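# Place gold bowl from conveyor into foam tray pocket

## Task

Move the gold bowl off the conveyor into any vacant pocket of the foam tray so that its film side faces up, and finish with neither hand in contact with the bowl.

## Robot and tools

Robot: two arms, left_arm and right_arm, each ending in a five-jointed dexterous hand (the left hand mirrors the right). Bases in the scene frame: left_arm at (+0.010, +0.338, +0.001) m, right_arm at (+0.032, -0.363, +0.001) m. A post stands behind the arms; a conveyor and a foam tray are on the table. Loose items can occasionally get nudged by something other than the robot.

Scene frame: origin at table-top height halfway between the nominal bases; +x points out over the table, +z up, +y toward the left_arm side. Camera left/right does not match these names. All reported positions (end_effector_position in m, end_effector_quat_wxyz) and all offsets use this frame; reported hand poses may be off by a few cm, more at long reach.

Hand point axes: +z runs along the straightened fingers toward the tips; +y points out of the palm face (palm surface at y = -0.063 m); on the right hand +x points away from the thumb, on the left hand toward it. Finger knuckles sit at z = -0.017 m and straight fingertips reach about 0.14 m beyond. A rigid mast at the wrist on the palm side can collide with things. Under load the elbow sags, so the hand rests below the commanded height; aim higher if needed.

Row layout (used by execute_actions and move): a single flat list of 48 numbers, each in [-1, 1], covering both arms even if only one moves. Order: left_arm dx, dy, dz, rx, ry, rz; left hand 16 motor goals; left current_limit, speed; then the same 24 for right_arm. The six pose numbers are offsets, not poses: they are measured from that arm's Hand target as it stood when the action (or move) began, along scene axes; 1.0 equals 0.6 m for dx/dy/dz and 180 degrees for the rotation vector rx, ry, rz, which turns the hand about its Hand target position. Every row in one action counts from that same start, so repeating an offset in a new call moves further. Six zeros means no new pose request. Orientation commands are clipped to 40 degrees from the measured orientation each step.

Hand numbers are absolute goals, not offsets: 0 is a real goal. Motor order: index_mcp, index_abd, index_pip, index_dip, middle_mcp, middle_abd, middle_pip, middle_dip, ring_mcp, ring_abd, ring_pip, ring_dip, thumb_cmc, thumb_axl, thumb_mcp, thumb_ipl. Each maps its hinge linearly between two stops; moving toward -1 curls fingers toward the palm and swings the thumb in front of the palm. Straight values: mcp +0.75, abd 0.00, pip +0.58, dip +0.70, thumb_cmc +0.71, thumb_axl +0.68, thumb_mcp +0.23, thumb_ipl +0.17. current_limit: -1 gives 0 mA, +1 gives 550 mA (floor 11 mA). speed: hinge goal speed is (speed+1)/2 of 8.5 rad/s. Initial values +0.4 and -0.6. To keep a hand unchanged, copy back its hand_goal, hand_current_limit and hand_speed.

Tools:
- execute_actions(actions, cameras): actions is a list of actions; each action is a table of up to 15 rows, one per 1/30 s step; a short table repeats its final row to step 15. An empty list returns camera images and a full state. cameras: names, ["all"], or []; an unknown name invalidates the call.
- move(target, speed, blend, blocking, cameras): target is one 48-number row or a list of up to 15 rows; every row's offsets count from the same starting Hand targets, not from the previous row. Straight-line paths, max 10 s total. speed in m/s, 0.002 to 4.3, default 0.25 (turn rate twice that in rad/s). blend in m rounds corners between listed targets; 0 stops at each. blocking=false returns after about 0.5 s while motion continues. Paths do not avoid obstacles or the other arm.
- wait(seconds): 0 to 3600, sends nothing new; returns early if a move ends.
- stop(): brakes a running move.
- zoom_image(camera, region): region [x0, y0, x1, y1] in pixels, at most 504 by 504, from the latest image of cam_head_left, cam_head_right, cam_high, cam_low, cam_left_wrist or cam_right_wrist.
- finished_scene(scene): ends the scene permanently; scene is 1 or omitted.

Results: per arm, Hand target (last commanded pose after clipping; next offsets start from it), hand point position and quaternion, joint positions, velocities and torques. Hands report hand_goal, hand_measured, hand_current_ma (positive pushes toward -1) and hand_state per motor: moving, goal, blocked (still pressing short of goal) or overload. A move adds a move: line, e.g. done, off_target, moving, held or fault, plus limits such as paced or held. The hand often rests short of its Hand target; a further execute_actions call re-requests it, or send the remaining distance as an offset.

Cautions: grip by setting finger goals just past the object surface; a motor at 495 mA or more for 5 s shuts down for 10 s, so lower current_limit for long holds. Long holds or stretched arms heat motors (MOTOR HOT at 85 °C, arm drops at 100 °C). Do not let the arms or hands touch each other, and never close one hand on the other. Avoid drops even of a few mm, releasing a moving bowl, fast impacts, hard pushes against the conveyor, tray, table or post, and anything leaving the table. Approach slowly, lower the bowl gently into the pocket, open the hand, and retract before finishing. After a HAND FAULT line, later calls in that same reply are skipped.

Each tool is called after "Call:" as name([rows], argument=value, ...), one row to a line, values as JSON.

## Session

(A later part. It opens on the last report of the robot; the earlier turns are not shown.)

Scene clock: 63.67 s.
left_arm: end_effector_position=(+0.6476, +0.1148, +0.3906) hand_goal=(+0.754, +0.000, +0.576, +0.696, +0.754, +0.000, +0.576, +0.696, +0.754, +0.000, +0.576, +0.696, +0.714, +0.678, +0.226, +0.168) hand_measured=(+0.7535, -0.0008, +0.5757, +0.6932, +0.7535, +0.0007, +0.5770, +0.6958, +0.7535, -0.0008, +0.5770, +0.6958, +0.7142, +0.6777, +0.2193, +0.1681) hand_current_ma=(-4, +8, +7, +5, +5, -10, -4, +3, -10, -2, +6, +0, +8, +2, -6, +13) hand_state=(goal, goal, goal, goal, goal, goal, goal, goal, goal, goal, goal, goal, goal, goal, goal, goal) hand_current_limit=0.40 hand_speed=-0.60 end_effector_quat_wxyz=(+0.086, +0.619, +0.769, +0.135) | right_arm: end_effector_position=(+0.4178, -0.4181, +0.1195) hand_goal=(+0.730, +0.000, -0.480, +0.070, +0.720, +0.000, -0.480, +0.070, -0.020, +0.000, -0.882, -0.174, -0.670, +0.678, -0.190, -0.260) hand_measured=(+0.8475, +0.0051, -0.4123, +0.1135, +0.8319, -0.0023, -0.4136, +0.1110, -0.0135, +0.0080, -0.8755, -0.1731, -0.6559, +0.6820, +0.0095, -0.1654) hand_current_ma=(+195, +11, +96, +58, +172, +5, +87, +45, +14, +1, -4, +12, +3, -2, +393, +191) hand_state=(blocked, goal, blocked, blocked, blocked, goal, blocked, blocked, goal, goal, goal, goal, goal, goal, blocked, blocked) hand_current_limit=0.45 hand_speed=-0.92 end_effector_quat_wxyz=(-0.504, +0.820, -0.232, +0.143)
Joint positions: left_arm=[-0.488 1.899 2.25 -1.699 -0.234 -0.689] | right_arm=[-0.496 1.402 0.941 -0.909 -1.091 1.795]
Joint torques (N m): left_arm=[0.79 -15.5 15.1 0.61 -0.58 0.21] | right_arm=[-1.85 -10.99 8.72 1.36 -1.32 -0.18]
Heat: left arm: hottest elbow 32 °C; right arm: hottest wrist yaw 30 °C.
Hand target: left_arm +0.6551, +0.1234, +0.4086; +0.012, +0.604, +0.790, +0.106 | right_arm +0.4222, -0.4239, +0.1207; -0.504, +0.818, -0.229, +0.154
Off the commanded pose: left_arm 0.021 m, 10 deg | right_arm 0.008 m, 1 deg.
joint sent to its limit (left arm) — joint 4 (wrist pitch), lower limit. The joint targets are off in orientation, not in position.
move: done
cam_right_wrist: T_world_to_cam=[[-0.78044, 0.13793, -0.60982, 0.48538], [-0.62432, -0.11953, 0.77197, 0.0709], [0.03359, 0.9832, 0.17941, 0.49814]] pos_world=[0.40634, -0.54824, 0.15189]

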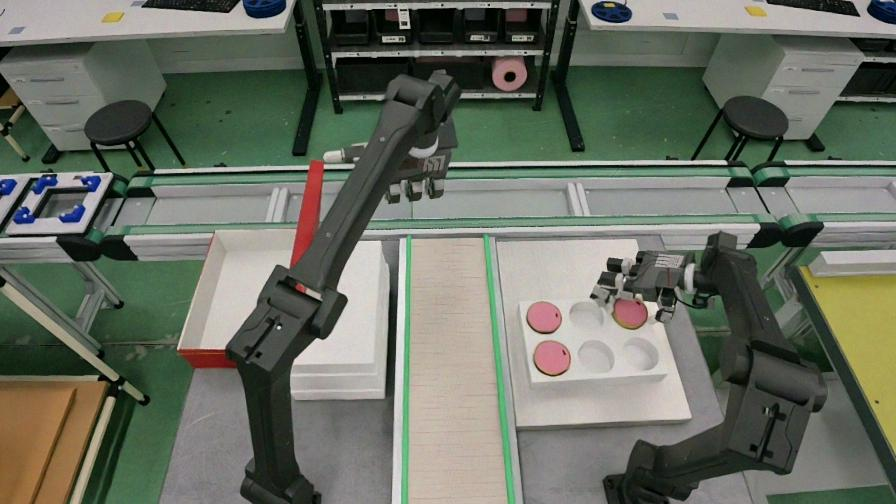

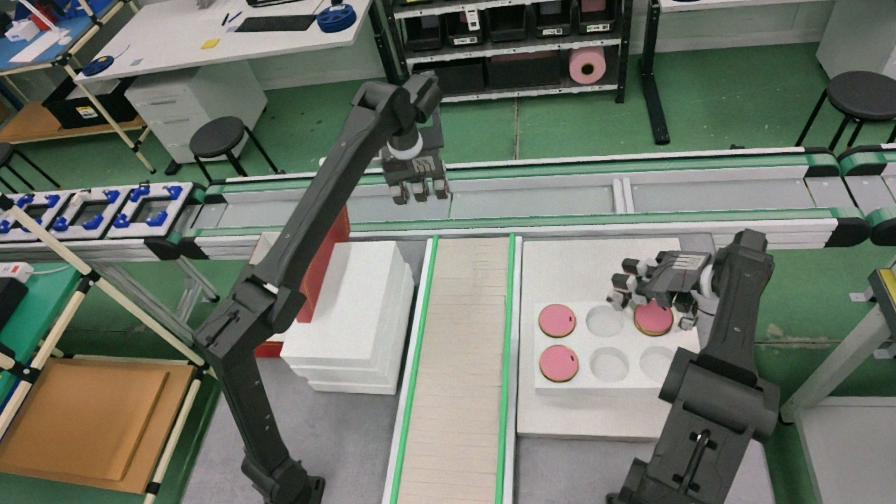

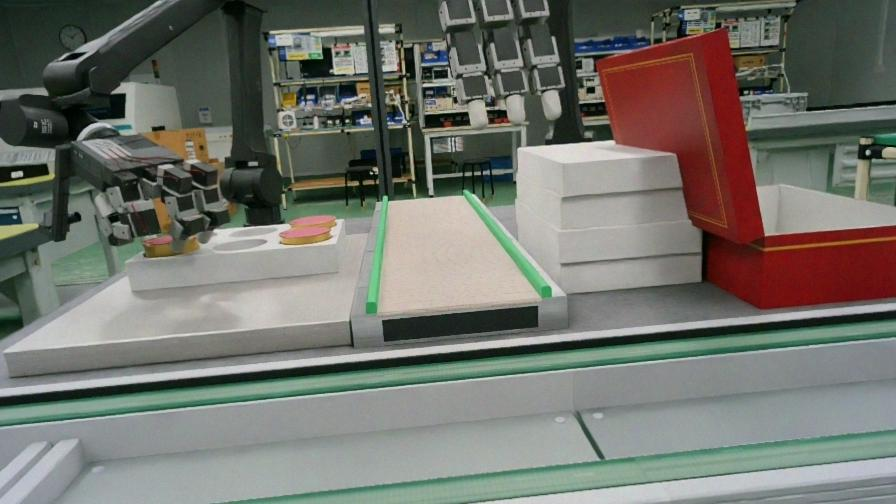

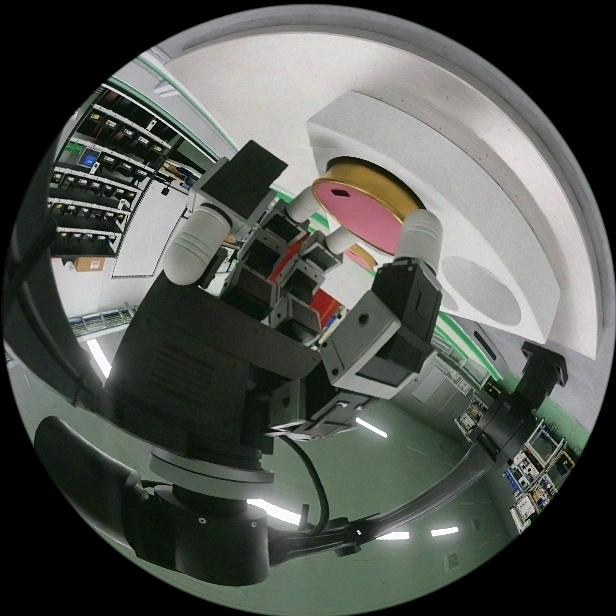

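Call:
move([
  [0,0,0,0,0,0,0.754,0,0.576,0.696,0.754,0,0.576,0.696,0.754,0,0.576,0.696,0.714,0.678,0.226,0.168,0.4,-0.6,0,-0.002,-0.006,0,0,0,0.73,0,-0.48,0.07,0.72,0,-0.48,0.07,-0.02,0,-0.883,-0.174,-0.671,0.677,-0.19,-0.26,0.45,-0.92],
], speed=0.03, cameras=["cam_head_left","cam_head_right","cam_low","cam_right_wrist"])

Call:
zoom_image(camera="cam_low", region=[135, 205, 215, 275])

Call:
zoom_image(camera="cam_head_right", region=[610, 270, 700, 360])

Scene clock: 64.70 s.
left_arm: end_effector_position=(+0.6476, +0.1148, +0.3906) hand_goal=(+0.754, +0.000, +0.576, +0.696, +0.754, +0.000, +0.576, +0.696, +0.754, +0.000, +0.576, +0.696, +0.714, +0.678, +0.226, +0.168) hand_measured=(+0.7535, +0.0007, +0.5770, +0.6945, +0.7535, -0.0008, +0.5770, +0.6958, +0.7535, -0.0008, +0.5770, +0.6958, +0.7142, +0.6777, +0.2193, +0.1681) hand_current_ma=(-6, +8, +1, +3, +10, -8, -2, +2, -9, +0, +1, -3, +9, +3, -4, +9) hand_state=(goal, goal, goal, goal, goal, goal, goal, goal, goal, goal, goal, goal, goal, goal, goal, goal) hand_current_limit=0.40 hand_speed=-0.60 end_effector_quat_wxyz=(+0.086, +0.619, +0.769, +0.135) | right_arm: end_effector_position=(+0.4191, -0.4198, +0.1182) hand_goal=(+0.730, +0.000, -0.480, +0.070, +0.720, +0.000, -0.480, +0.070, -0.020, +0.000, -0.882, -0.174, -0.670, +0.678, -0.190, -0.260) hand_measured=(+0.8475, +0.0051, -0.4110, +0.1135, +0.8319, -0.0023, -0.4136, +0.1110, -0.0135, +0.0065, -0.8768, -0.1744, -0.6559, +0.6820, +0.0095, -0.1654) hand_current_ma=(+202, +7, +97, +56, +173, +9, +89, +46, +14, +1, -3, +16, +4, -2, +393, +195) hand_state=(blocked, goal, blocked, blocked, blocked, goal, blocked, blocked, goal, goal, goal, goal, goal, goal, blocked, blocked) hand_current_limit=0.45 hand_speed=-0.92 end_effector_quat_wxyz=(-0.503, +0.820, -0.230, +0.146)
Joint positions: left_arm=[-0.488 1.899 2.25 -1.699 -0.234 -0.689] | right_arm=[-0.499 1.405 0.941 -0.905 -1.092 1.79]
Joint torques (N m): left_arm=[0.73 -15.44 15.12 0.59 -0.57 0.21] | right_arm=[-1.96 -10.81 8.39 1.33 -1.34 -0.19]
Heat: left arm: hottest elbow 32 °C; right arm: hottest wrist yaw 30 °C.
Hand target: left_arm +0.6551, +0.1234, +0.4086; +0.012, +0.604, +0.790, +0.106 | right_arm +0.4222, -0.4251, +0.1170; -0.504, +0.818, -0.229, +0.154
Off the commanded pose: left_arm 0.021 m, 10 deg | right_arm 0.006 m, 1 deg.
joint sent to its limit (left arm) — joint 4 (wrist pitch), lower limit. The joint targets are off in orientation, not in position.
move: done
cam_right_wrist: T_world_to_cam=[[-0.77685, 0.13617, -0.61478, 0.48424], [-0.62884, -0.11725, 0.76864, 0.07568], [0.03258, 0.98372, 0.17672, 0.50104]] pos_world=[0.40745, -0.54995, 0.15099]

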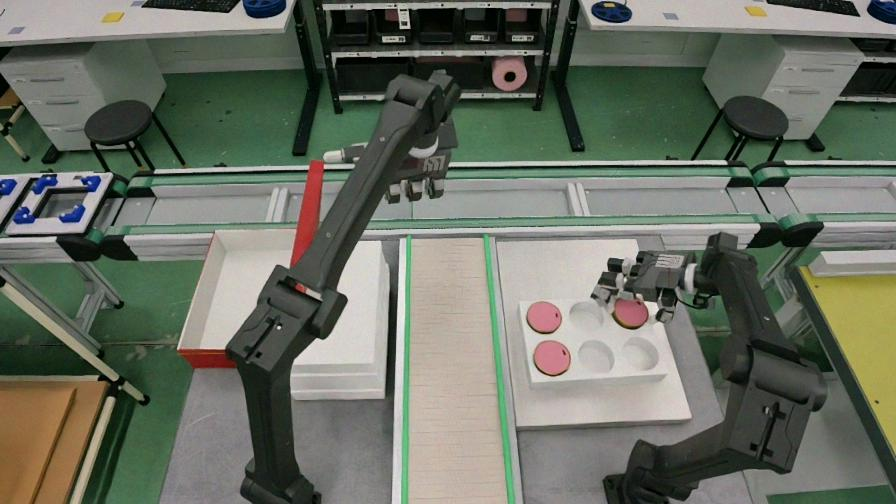

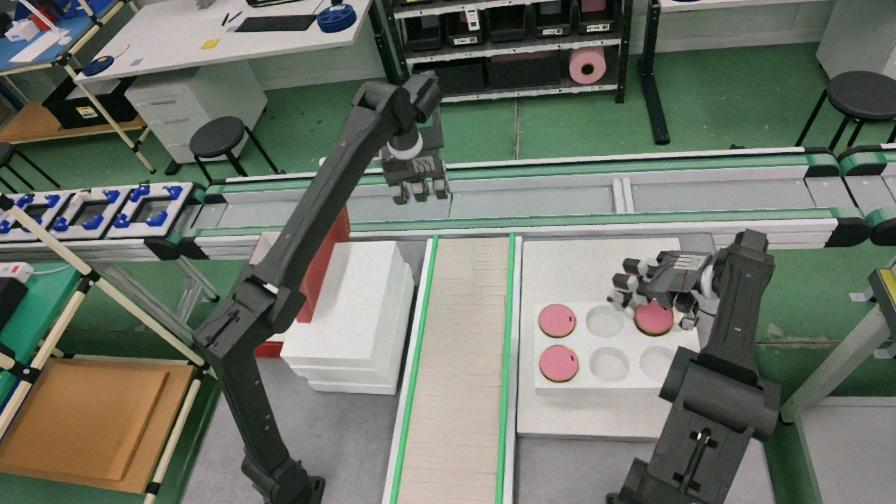

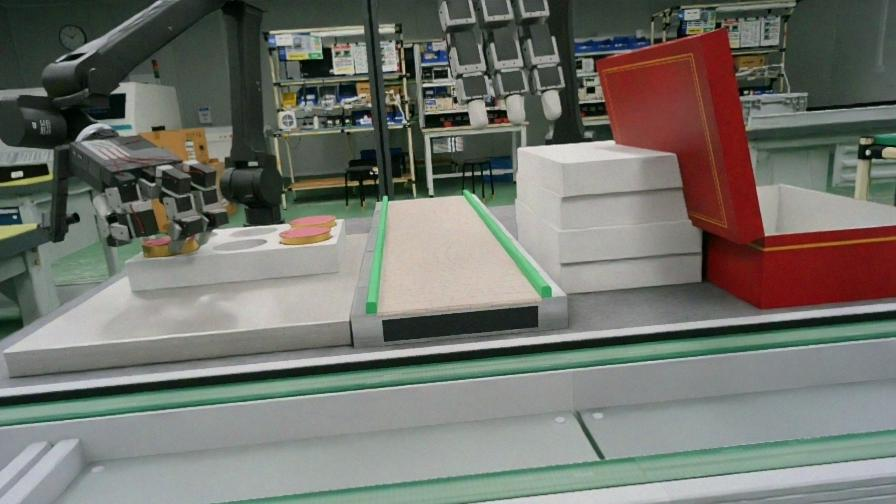

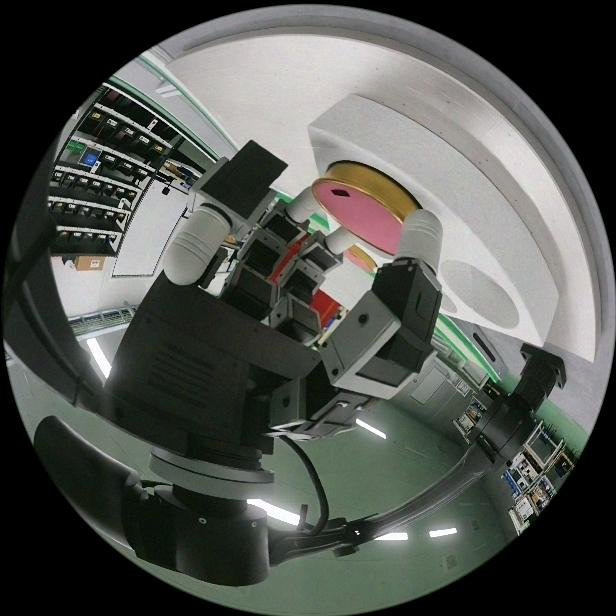

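Scaled by 6.300 from the camera's image (finer frame: 1280x720).

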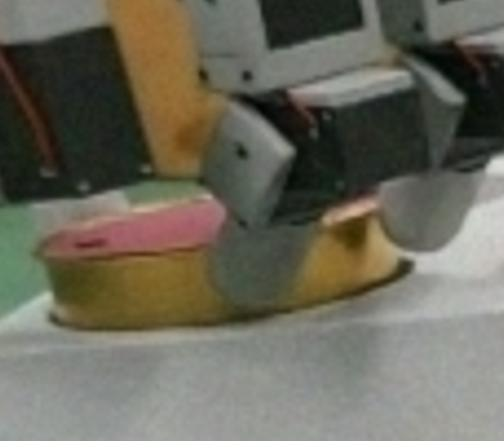

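Scaled by 5.600 from the camera's image (finer frame: 1280x720).

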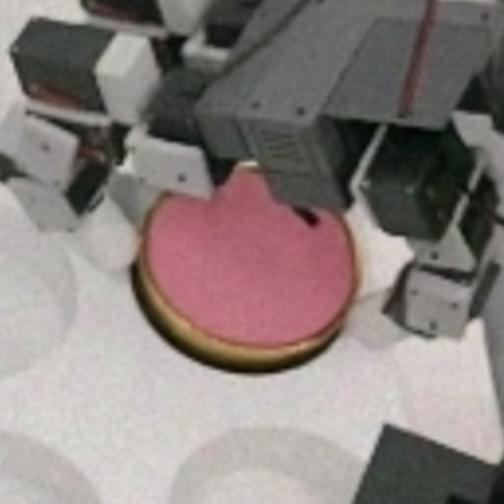

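Call:
move([
  [0,0,0,0,0,0,0.754,0,0.576,0.696,0.754,0,0.576,0.696,0.754,0,0.576,0.696,0.714,0.678,0.226,0.168,0.4,-0.6,0,0,-0.009,0,0,0,0.73,0,-0.48,0.07,0.72,0,-0.48,0.07,-0.02,0,-0.883,-0.174,-0.671,0.677,-0.19,-0.26,0.45,-0.92],
], speed=0.03, cameras=["cam_head_left","cam_head_right","cam_low","cam_right_wrist"])

Call:
zoom_image(camera="cam_low", region=[135, 205, 215, 275])

Call:
zoom_image(camera="cam_right_wrist", region=[280, 120, 480, 320])

Scene clock: 65.83 s.
left_arm: end_effector_position=(+0.6476, +0.1148, +0.3906) hand_goal=(+0.754, +0.000, +0.576, +0.696, +0.754, +0.000, +0.576, +0.696, +0.754, +0.000, +0.576, +0.696, +0.714, +0.678, +0.226, +0.168) hand_measured=(+0.7535, +0.0007, +0.5770, +0.6945, +0.7523, -0.0008, +0.5770, +0.6958, +0.7535, +0.0007, +0.5782, +0.6958, +0.7142, +0.6777, +0.2203, +0.1681) hand_current_ma=(-5, +8, +5, +1, +10, -8, -9, +3, -5, -2, +5, -2, +11, +2, -6, +5) hand_state=(goal, goal, goal, goal, goal, goal, goal, goal, goal, goal, goal, goal, goal, goal, goal, goal) hand_current_limit=0.40 hand_speed=-0.60 end_effector_quat_wxyz=(+0.086, +0.619, +0.769, +0.135) | right_arm: end_effector_position=(+0.4188, -0.4192, +0.1133) hand_goal=(+0.730, +0.000, -0.480, +0.070, +0.720, +0.000, -0.480, +0.070, -0.020, +0.000, -0.882, -0.174, -0.670, +0.678, -0.190, -0.260) hand_measured=(+0.8475, +0.0051, -0.4110, +0.1135, +0.8319, -0.0008, -0.4136, +0.1097, -0.0135, +0.0065, -0.8755, -0.1731, -0.6559, +0.6820, +0.0104, -0.1654) hand_current_ma=(+198, +9, +102, +54, +175, +5, +88, +43, +16, +12, -2, +4, +3, -4, +396, +200) hand_state=(blocked, goal, blocked, blocked, blocked, goal, blocked, blocked, goal, goal, goal, goal, goal, goal, blocked, blocked) hand_current_limit=0.45 hand_speed=-0.92 end_effector_quat_wxyz=(-0.505, +0.819, -0.230, +0.146)
Joint positions: left_arm=[-0.488 1.899 2.25 -1.699 -0.234 -0.689] | right_arm=[-0.499 1.411 0.931 -0.89 -1.096 1.789]
Joint torques (N m): left_arm=[0.85 -15.44 15.12 0.61 -0.57 0.21] | right_arm=[-1.85 -11.22 8.42 1.36 -1.18 -0.17]
Heat: left arm: hottest elbow 32 °C; right arm: hottest wrist yaw 30 °C.
Hand target: left_arm +0.6551, +0.1234, +0.4086; +0.012, +0.604, +0.790, +0.106 | right_arm +0.4223, -0.4250, +0.1117; -0.505, +0.818, -0.229, +0.154
Off the commanded pose: left_arm 0.021 m, 10 deg | right_arm 0.007 m, 1 deg.
joint sent to its limit (left arm) — joint 4 (wrist pitch), lower limit. The joint targets are off in orientation, not in position.
move: done
cam_right_wrist: T_world_to_cam=[[-0.776, 0.13765, -0.61554, 0.48119], [-0.62995, -0.12028, 0.76727, 0.07869], [0.03158, 0.98315, 0.18004, 0.50112]] pos_world=[0.40715, -0.54944, 0.14559]

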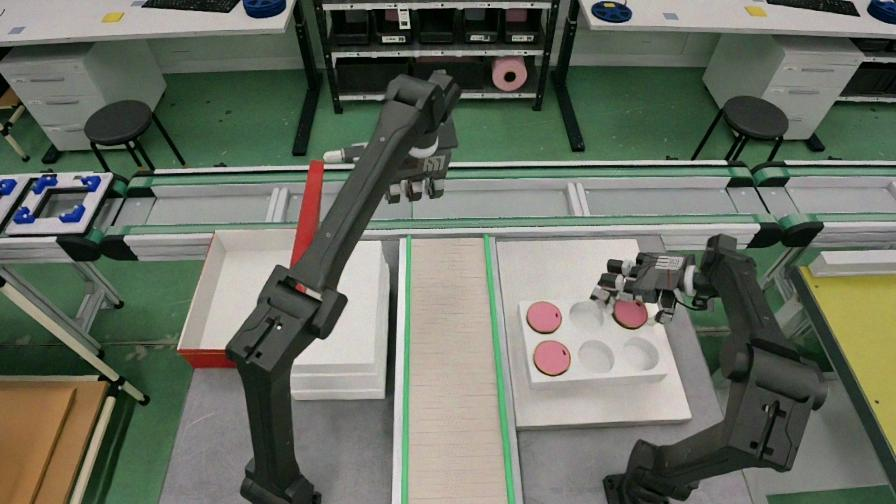

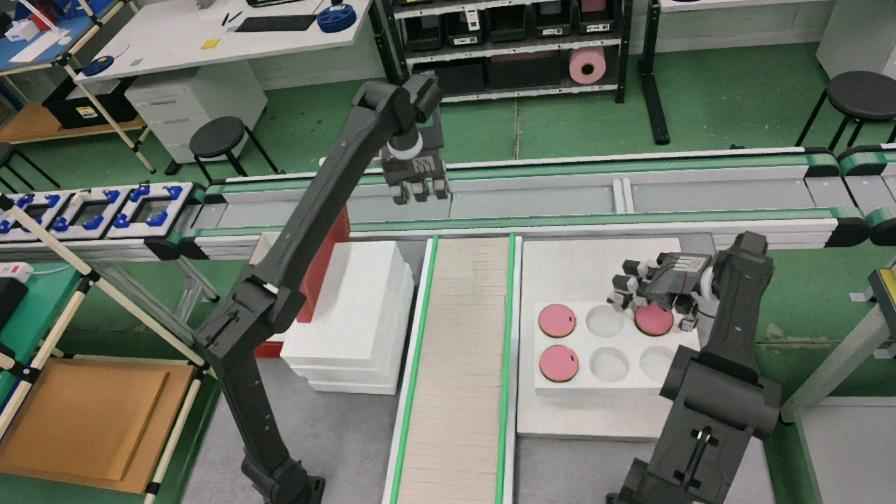

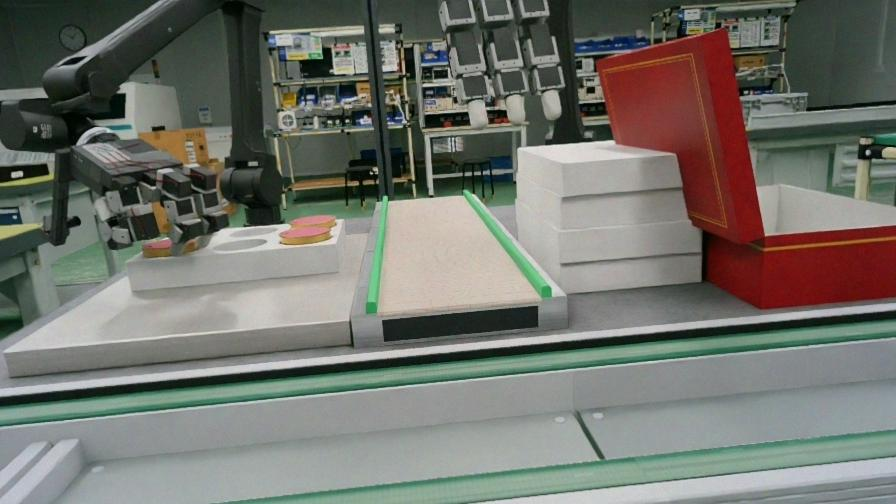

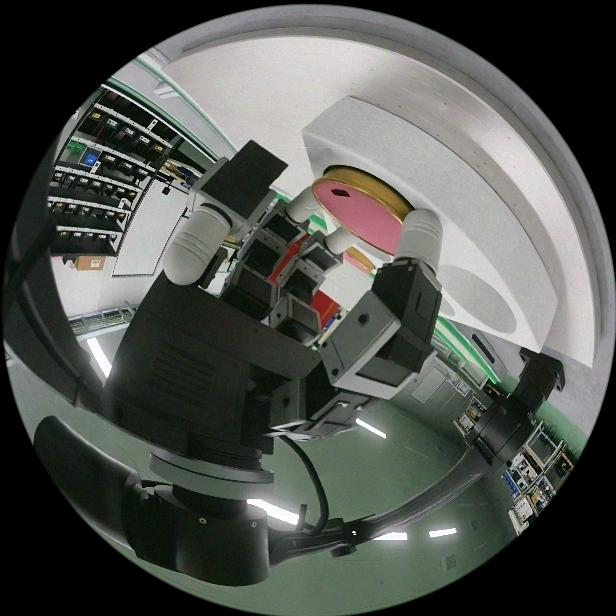

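Scaled by 6.300 from the camera's image (finer frame: 1280x720).

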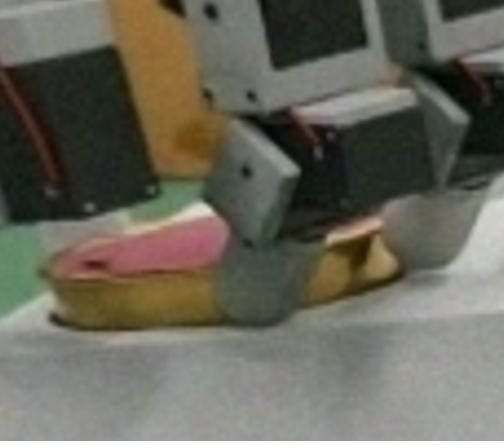

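Scaled by 2.520 from the camera's image (finer frame: 880x880).

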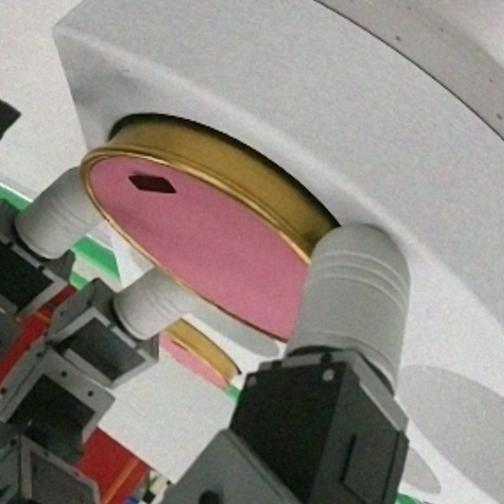

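Call:
move([
  [0,0,0,0,0,0,0.754,0,0.576,0.696,0.754,0,0.576,0.696,0.754,0,0.576,0.696,0.714,0.678,0.226,0.168,0.4,-0.6,0,0,-0.005,0,0,0,0.73,0,-0.48,0.07,0.72,0,-0.48,0.07,-0.02,0,-0.883,-0.174,-0.671,0.677,-0.19,-0.26,0.45,-0.92],
], speed=0.03, cameras=["cam_head_left","cam_head_right","cam_low","cam_right_wrist"])

Call:
zoom_image(camera="cam_low", region=[135, 205, 215, 275])

Call:
zoom_image(camera="cam_right_wrist", region=[280, 120, 480, 320])

Call:
zoom_image(camera="cam_head_left", region=[590, 270, 670, 350])

Scene clock: 66.67 s.
left_arm: end_effector_position=(+0.6476, +0.1148, +0.3906) hand_goal=(+0.754, +0.000, +0.576, +0.696, +0.754, +0.000, +0.576, +0.696, +0.754, +0.000, +0.576, +0.696, +0.714, +0.678, +0.226, +0.168) hand_measured=(+0.7535, +0.0007, +0.5770, +0.6945, +0.7523, +0.0007, +0.5770, +0.6958, +0.7535, -0.0008, +0.5770, +0.6958, +0.7142, +0.6777, +0.2203, +0.1681) hand_current_ma=(-8, +8, +0, +7, +10, -7, -1, +1, -9, +2, +3, -5, +10, +0, -3, +7) hand_state=(goal, goal, goal, goal, goal, goal, goal, goal, goal, goal, goal, goal, goal, goal, goal, goal) hand_current_limit=0.40 hand_speed=-0.60 end_effector_quat_wxyz=(+0.086, +0.619, +0.769, +0.135) | right_arm: end_effector_position=(+0.4193, -0.4193, +0.1131) hand_goal=(+0.730, +0.000, -0.480, +0.070, +0.720, +0.000, -0.480, +0.070, -0.020, +0.000, -0.882, -0.174, -0.670, +0.678, -0.190, -0.260) hand_measured=(+0.8487, +0.0051, -0.4110, +0.1135, +0.8306, -0.0023, -0.4123, +0.1097, -0.0135, +0.0080, -0.8768, -0.1731, -0.6547, +0.6830, +0.0095, -0.1654) hand_current_ma=(+205, +7, +99, +58, +175, +10, +85, +49, +12, +9, -9, +11, +7, +0, +392, +197) hand_state=(blocked, goal, blocked, blocked, blocked, goal, blocked, blocked, goal, goal, goal, goal, goal, goal, blocked, blocked) hand_current_limit=0.45 hand_speed=-0.92 end_effector_quat_wxyz=(-0.505, +0.819, -0.229, +0.147)
Joint positions: left_arm=[-0.488 1.899 2.25 -1.699 -0.234 -0.689] | right_arm=[-0.499 1.411 0.93 -0.886 -1.096 1.789]
Joint torques (N m): left_arm=[0.85 -15.5 15.1 0.61 -0.57 0.21] | right_arm=[-1.9 -10.64 8.1 1.54 -1.15 -0.17]
Heat: left arm: hottest elbow 32 °C; right arm: hottest wrist yaw 30 °C.
Hand target: left_arm +0.6551, +0.1234, +0.4086; +0.012, +0.604, +0.790, +0.106 | right_arm +0.4223, -0.4251, +0.1088; -0.505, +0.818, -0.229, +0.154
Off the commanded pose: left_arm 0.021 m, 10 deg | right_arm 0.008 m, 1 deg.
joint sent to its limit (left arm) — joint 4 (wrist pitch), lower limit. The joint targets are off in orientation, not in position.
move: done
cam_right_wrist: T_world_to_cam=[[-0.77416, 0.13706, -0.61798, 0.48081], [-0.63224, -0.11981, 0.76545, 0.08053], [0.03087, 0.98329, 0.17941, 0.50167]] pos_world=[0.40765, -0.54954, 0.14549]

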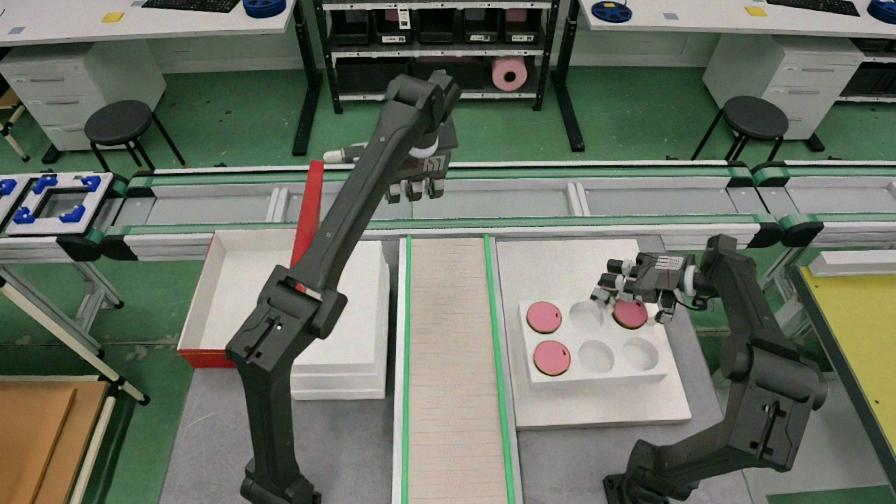

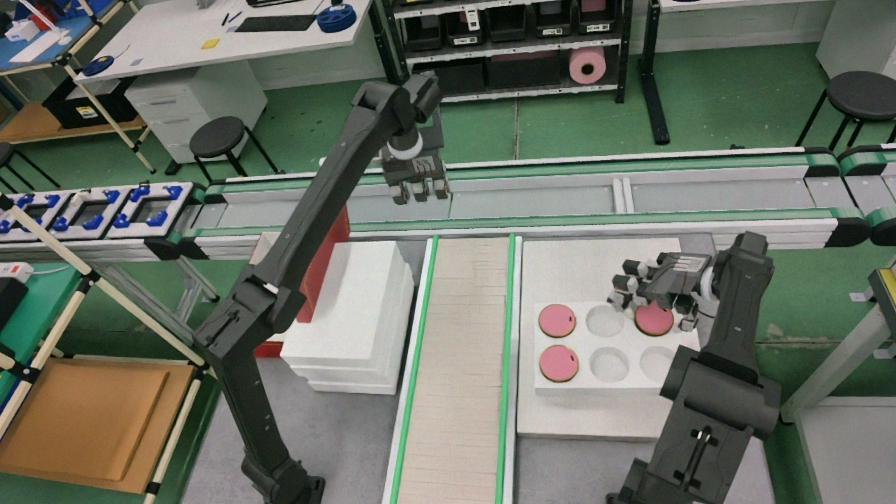

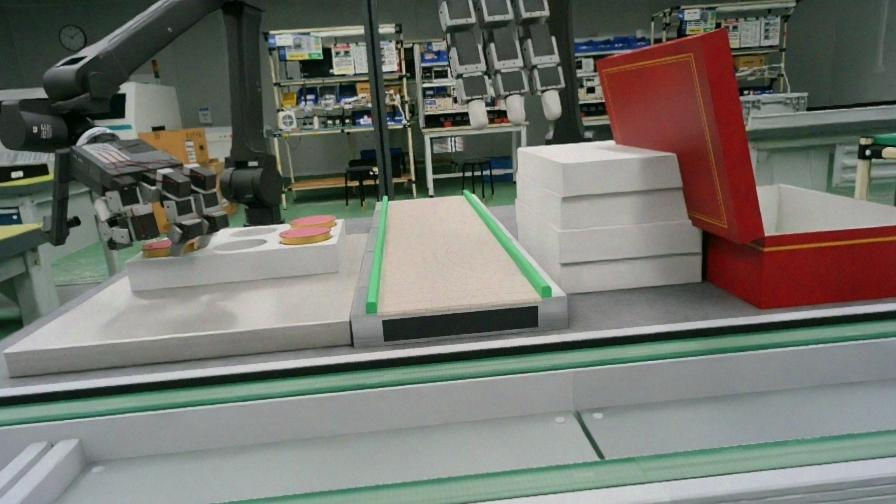

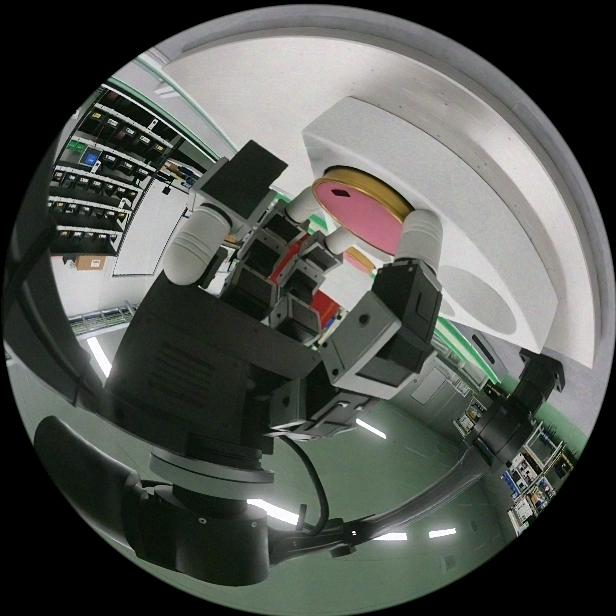

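Scaled by 6.300 from the camera's image (finer frame: 1280x720).

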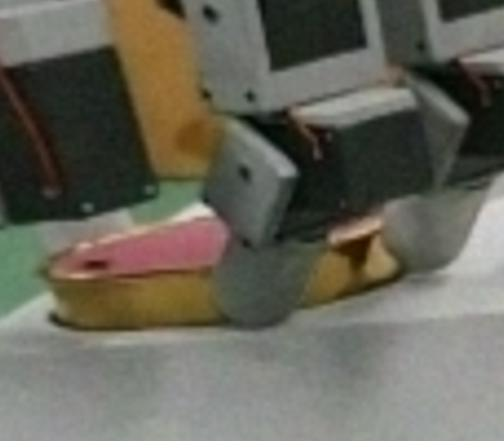

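Scaled by 2.520 from the camera's image (finer frame: 880x880).

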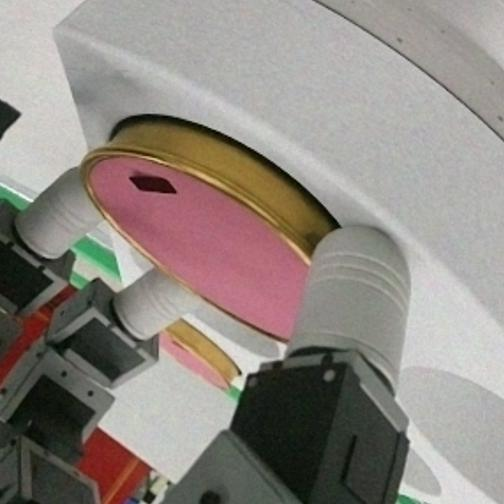

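Scaled by 6.300 from the camera's image (finer frame: 1280x720).

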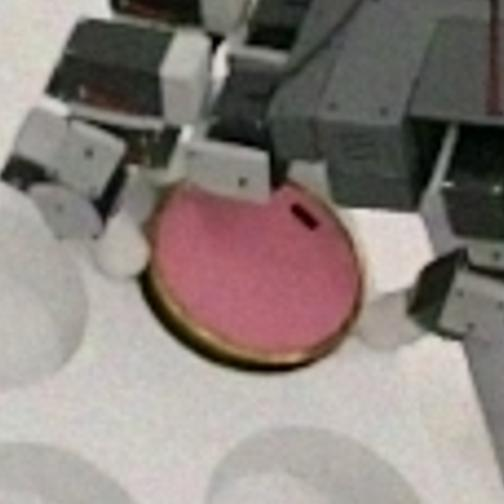

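Call:
move([
  [0,0,0,0,0,0,0.754,0,0.576,0.696,0.754,0,0.576,0.696,0.754,0,0.576,0.696,0.714,0.678,0.226,0.168,0.4,-0.6,-0.002,0.004,0,0,0,0,0.80,0,-0.44,0.09,0.79,0,-0.44,0.09,-0.02,0,-0.883,-0.174,-0.671,0.677,-0.08,-0.2,0.2,-0.96],
], speed=0.02, cameras=["cam_head_left","cam_head_right","cam_low","cam_right_wrist"])

Call:
zoom_image(camera="cam_low", region=[135, 205, 215, 275])

Call:
zoom_image(camera="cam_right_wrist", region=[280, 120, 480, 320])

Scene clock: 68.00 s.
left_arm: end_effector_position=(+0.6476, +0.1148, +0.3906) hand_goal=(+0.754, +0.000, +0.576, +0.696, +0.754, +0.000, +0.576, +0.696, +0.754, +0.000, +0.576, +0.696, +0.714, +0.678, +0.226, +0.168) hand_measured=(+0.7535, +0.0007, +0.5770, +0.6945, +0.7535, +0.0007, +0.5770, +0.6958, +0.7535, -0.0008, +0.5770, +0.6958, +0.7142, +0.6767, +0.2203, +0.1672) hand_current_ma=(-6, +4, +4, +7, +7, -11, -5, +5, -6, +0, +5, -2, +14, -1, -8, +7) hand_state=(goal, goal, goal, goal, goal, goal, goal, goal, goal, goal, goal, goal, goal, goal, goal, goal) hand_current_limit=0.40 hand_speed=-0.60 end_effector_quat_wxyz=(+0.086, +0.619, +0.769, +0.135) | right_arm: end_effector_position=(+0.4195, -0.4192, +0.1127) hand_goal=(+0.800, +0.000, -0.440, +0.090, +0.790, +0.000, -0.440, +0.090, -0.020, +0.000, -0.882, -0.174, -0.670, +0.678, -0.080, -0.200) hand_measured=(+0.8451, +0.0051, -0.4085, +0.1123, +0.8282, -0.0023, -0.4085, +0.1097, -0.0135, +0.0080, -0.8755, -0.1731, -0.6559, +0.6830, +0.0124, -0.1663) hand_current_ma=(+76, +10, +42, +19, +47, +7, +28, +20, +16, +6, -9, +10, +4, -11, +200, +77) hand_state=(moving, goal, blocked, blocked, moving, goal, blocked, blocked, goal, goal, goal, goal, goal, goal, moving, moving) hand_current_limit=0.20 hand_speed=-0.96 end_effector_quat_wxyz=(-0.505, +0.819, -0.229, +0.148)
Joint positions: left_arm=[-0.488 1.899 2.25 -1.699 -0.234 -0.689] | right_arm=[-0.499 1.411 0.928 -0.881 -1.098 1.792]
Joint torques (N m): left_arm=[0.79 -15.44 15.1 0.61 -0.57 0.21] | right_arm=[-1.61 -11.16 7.65 1.7 -1.05 -0.11]
Heat: left arm: hottest elbow 32 °C; right arm: hottest wrist yaw 30 °C.
Hand target: left_arm +0.6551, +0.1234, +0.4086; +0.012, +0.604, +0.790, +0.106 | right_arm +0.4212, -0.4227, +0.1088; -0.505, +0.818, -0.229, +0.154
Off the commanded pose: left_arm 0.021 m, 10 deg | right_arm 0.006 m, 1 deg.
joint sent to its limit (left arm) — joint 4 (wrist pitch), lower limit. The joint targets are off in orientation, not in position.
move: done
cam_right_wrist: T_world_to_cam=[[-0.77342, 0.13864, -0.61855, 0.48101], [-0.6331, -0.12004, 0.76471, 0.08127], [0.03177, 0.98304, 0.18062, 0.50101]] pos_world=[0.40755, -0.54944, 0.14489]

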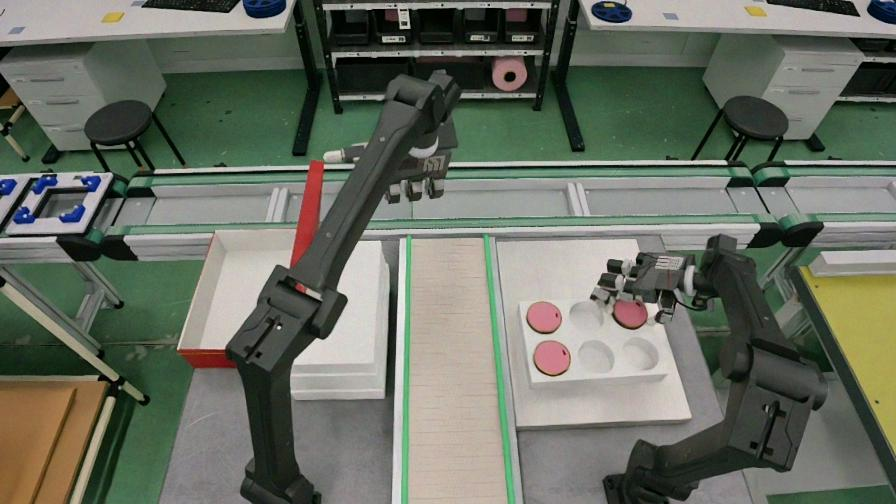

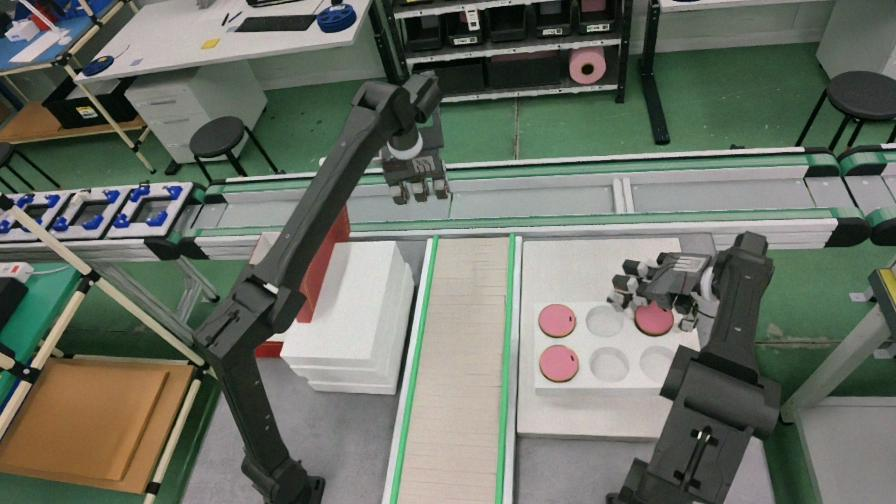

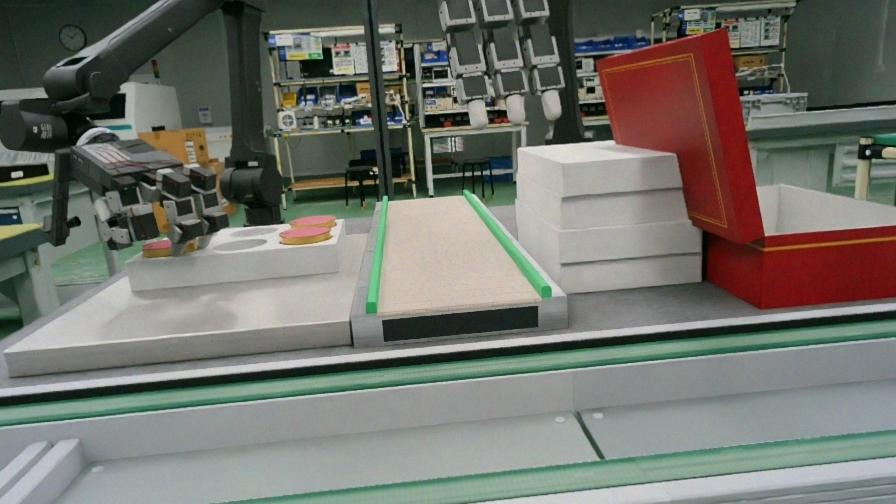

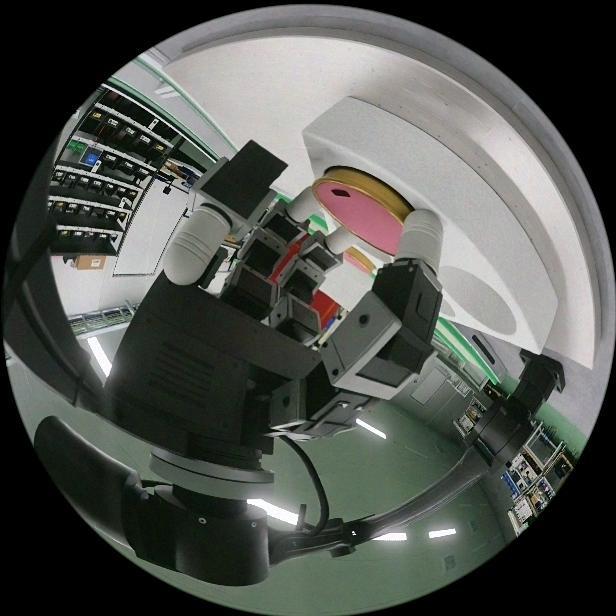

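Scaled by 6.300 from the camera's image (finer frame: 1280x720).

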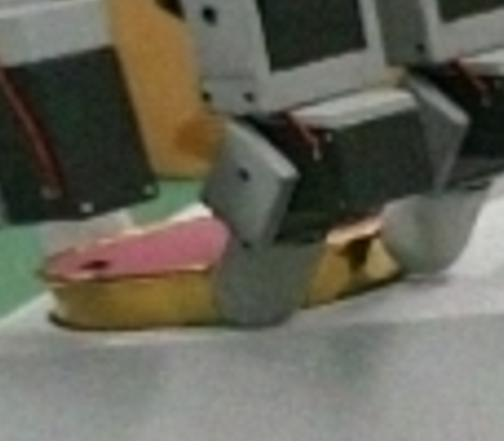

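Scaled by 2.520 from the camera's image (finer frame: 880x880).

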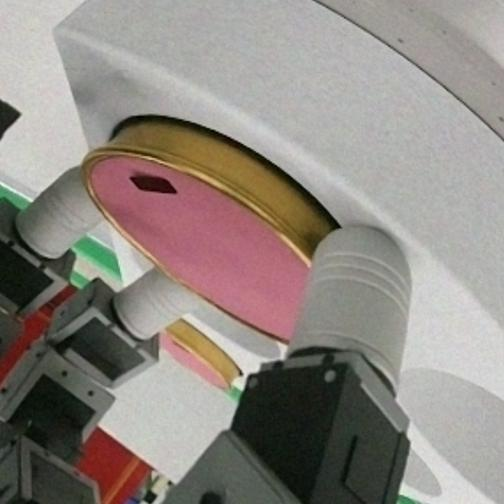

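Call:
move([
  [0,0,0,0,0,0,0.754,0,0.576,0.696,0.754,0,0.576,0.696,0.754,0,0.576,0.696,0.714,0.678,0.226,0.168,0.4,-0.6,0,0,0,0,0,0,0.84,0,-0.42,0.1,0.83,0,-0.42,0.1,-0.02,0,-0.883,-0.174,-0.671,0.677,-0.02,-0.18,0.2,-0.97],
], speed=0.02, cameras=["cam_low","cam_right_wrist"])

Call:
zoom_image(camera="cam_low", region=[135, 205, 215, 275])

Call:
zoom_image(camera="cam_right_wrist", region=[280, 120, 480, 320])

Scene clock: 68.83 s.
left_arm: end_effector_position=(+0.6476, +0.1148, +0.3906) hand_goal=(+0.754, +0.000, +0.576, +0.696, +0.754, +0.000, +0.576, +0.696, +0.754, +0.000, +0.576, +0.696, +0.714, +0.678, +0.226, +0.168) hand_measured=(+0.7535, +0.0007, +0.5770, +0.6945, +0.7535, +0.0007, +0.5770, +0.6958, +0.7535, +0.0007, +0.5770, +0.6945, +0.7142, +0.6777, +0.2193, +0.1681) hand_current_ma=(-3, +6, +8, +3, +5, -11, -3, +4, -14, -1, +7, -3, +7, +0, -7, +4) hand_state=(goal, goal, goal, goal, goal, goal, goal, goal, goal, goal, goal, goal, goal, goal, goal, goal) hand_current_limit=0.40 hand_speed=-0.60 end_effector_quat_wxyz=(+0.086, +0.619, +0.769, +0.135) | right_arm: end_effector_position=(+0.4195, -0.4191, +0.1128) hand_goal=(+0.840, +0.000, -0.420, +0.100, +0.830, +0.000, -0.420, +0.100, -0.020, +0.000, -0.882, -0.174, -0.670, +0.678, -0.020, -0.180) hand_measured=(+0.8439, +0.0051, -0.4059, +0.1123, +0.8270, -0.0023, -0.4072, +0.1097, -0.0135, +0.0065, -0.8768, -0.1731, -0.6547, +0.6830, +0.0134, -0.1625) hand_current_ma=(+5, +3, +31, +11, -2, +13, +11, +6, +15, +5, +1, +7, +10, -4, +80, +22) hand_state=(goal, goal, goal, goal, goal, goal, goal, goal, goal, goal, goal, goal, goal, goal, moving, goal) hand_current_limit=0.20 hand_speed=-0.97 end_effector_quat_wxyz=(-0.506, +0.819, -0.229, +0.148)
Joint positions: left_arm=[-0.488 1.899 2.25 -1.699 -0.234 -0.689] | right_arm=[-0.499 1.411 0.928 -0.881 -1.098 1.792]
Joint torques (N m): left_arm=[0.85 -15.5 15.1 0.62 -0.57 0.22] | right_arm=[-1.55 -11.28 7.65 1.69 -1.04 -0.11]
Heat: left arm: hottest elbow 32 °C; right arm: hottest wrist yaw 30 °C.
Hand target: left_arm +0.6551, +0.1234, +0.4086; +0.012, +0.604, +0.790, +0.106 | right_arm +0.4211, -0.4226, +0.1088; -0.505, +0.818, -0.229, +0.154
Off the commanded pose: left_arm 0.021 m, 10 deg | right_arm 0.006 m, 1 deg.
joint sent to its limit (left arm) — joint 4 (wrist pitch), lower limit. The joint targets are off in orientation, not in position.
move: done
cam_right_wrist: T_world_to_cam=[[-0.77316, 0.13907, -0.61878, 0.48123], [-0.63342, -0.12045, 0.76438, 0.08129], [0.03177, 0.98293, 0.18122, 0.50076]] pos_world=[0.40765, -0.54934, 0.14489]

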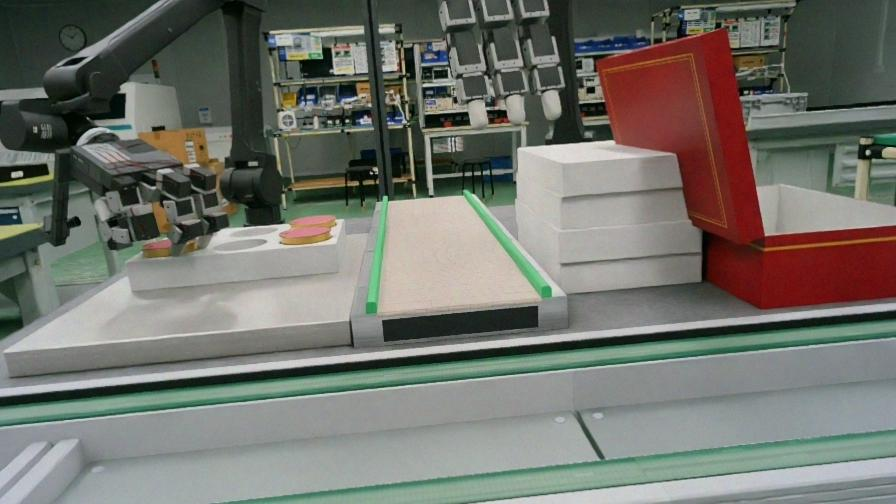

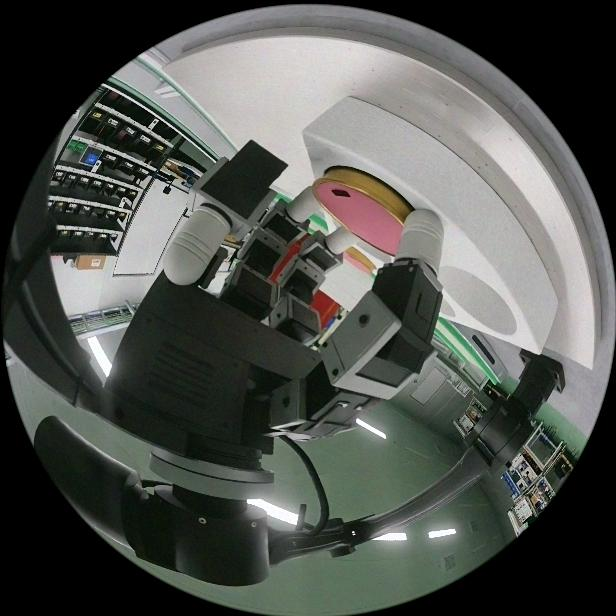

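Scaled by 6.300 from the camera's image (finer frame: 1280x720).

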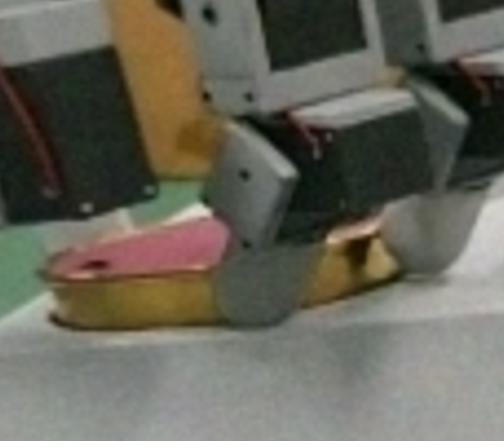

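Scaled by 2.520 from the camera's image (finer frame: 880x880).

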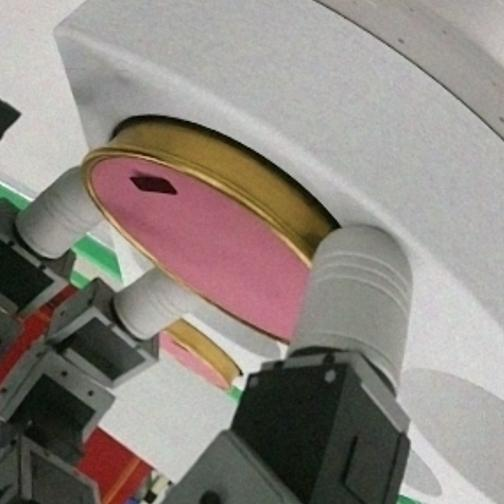

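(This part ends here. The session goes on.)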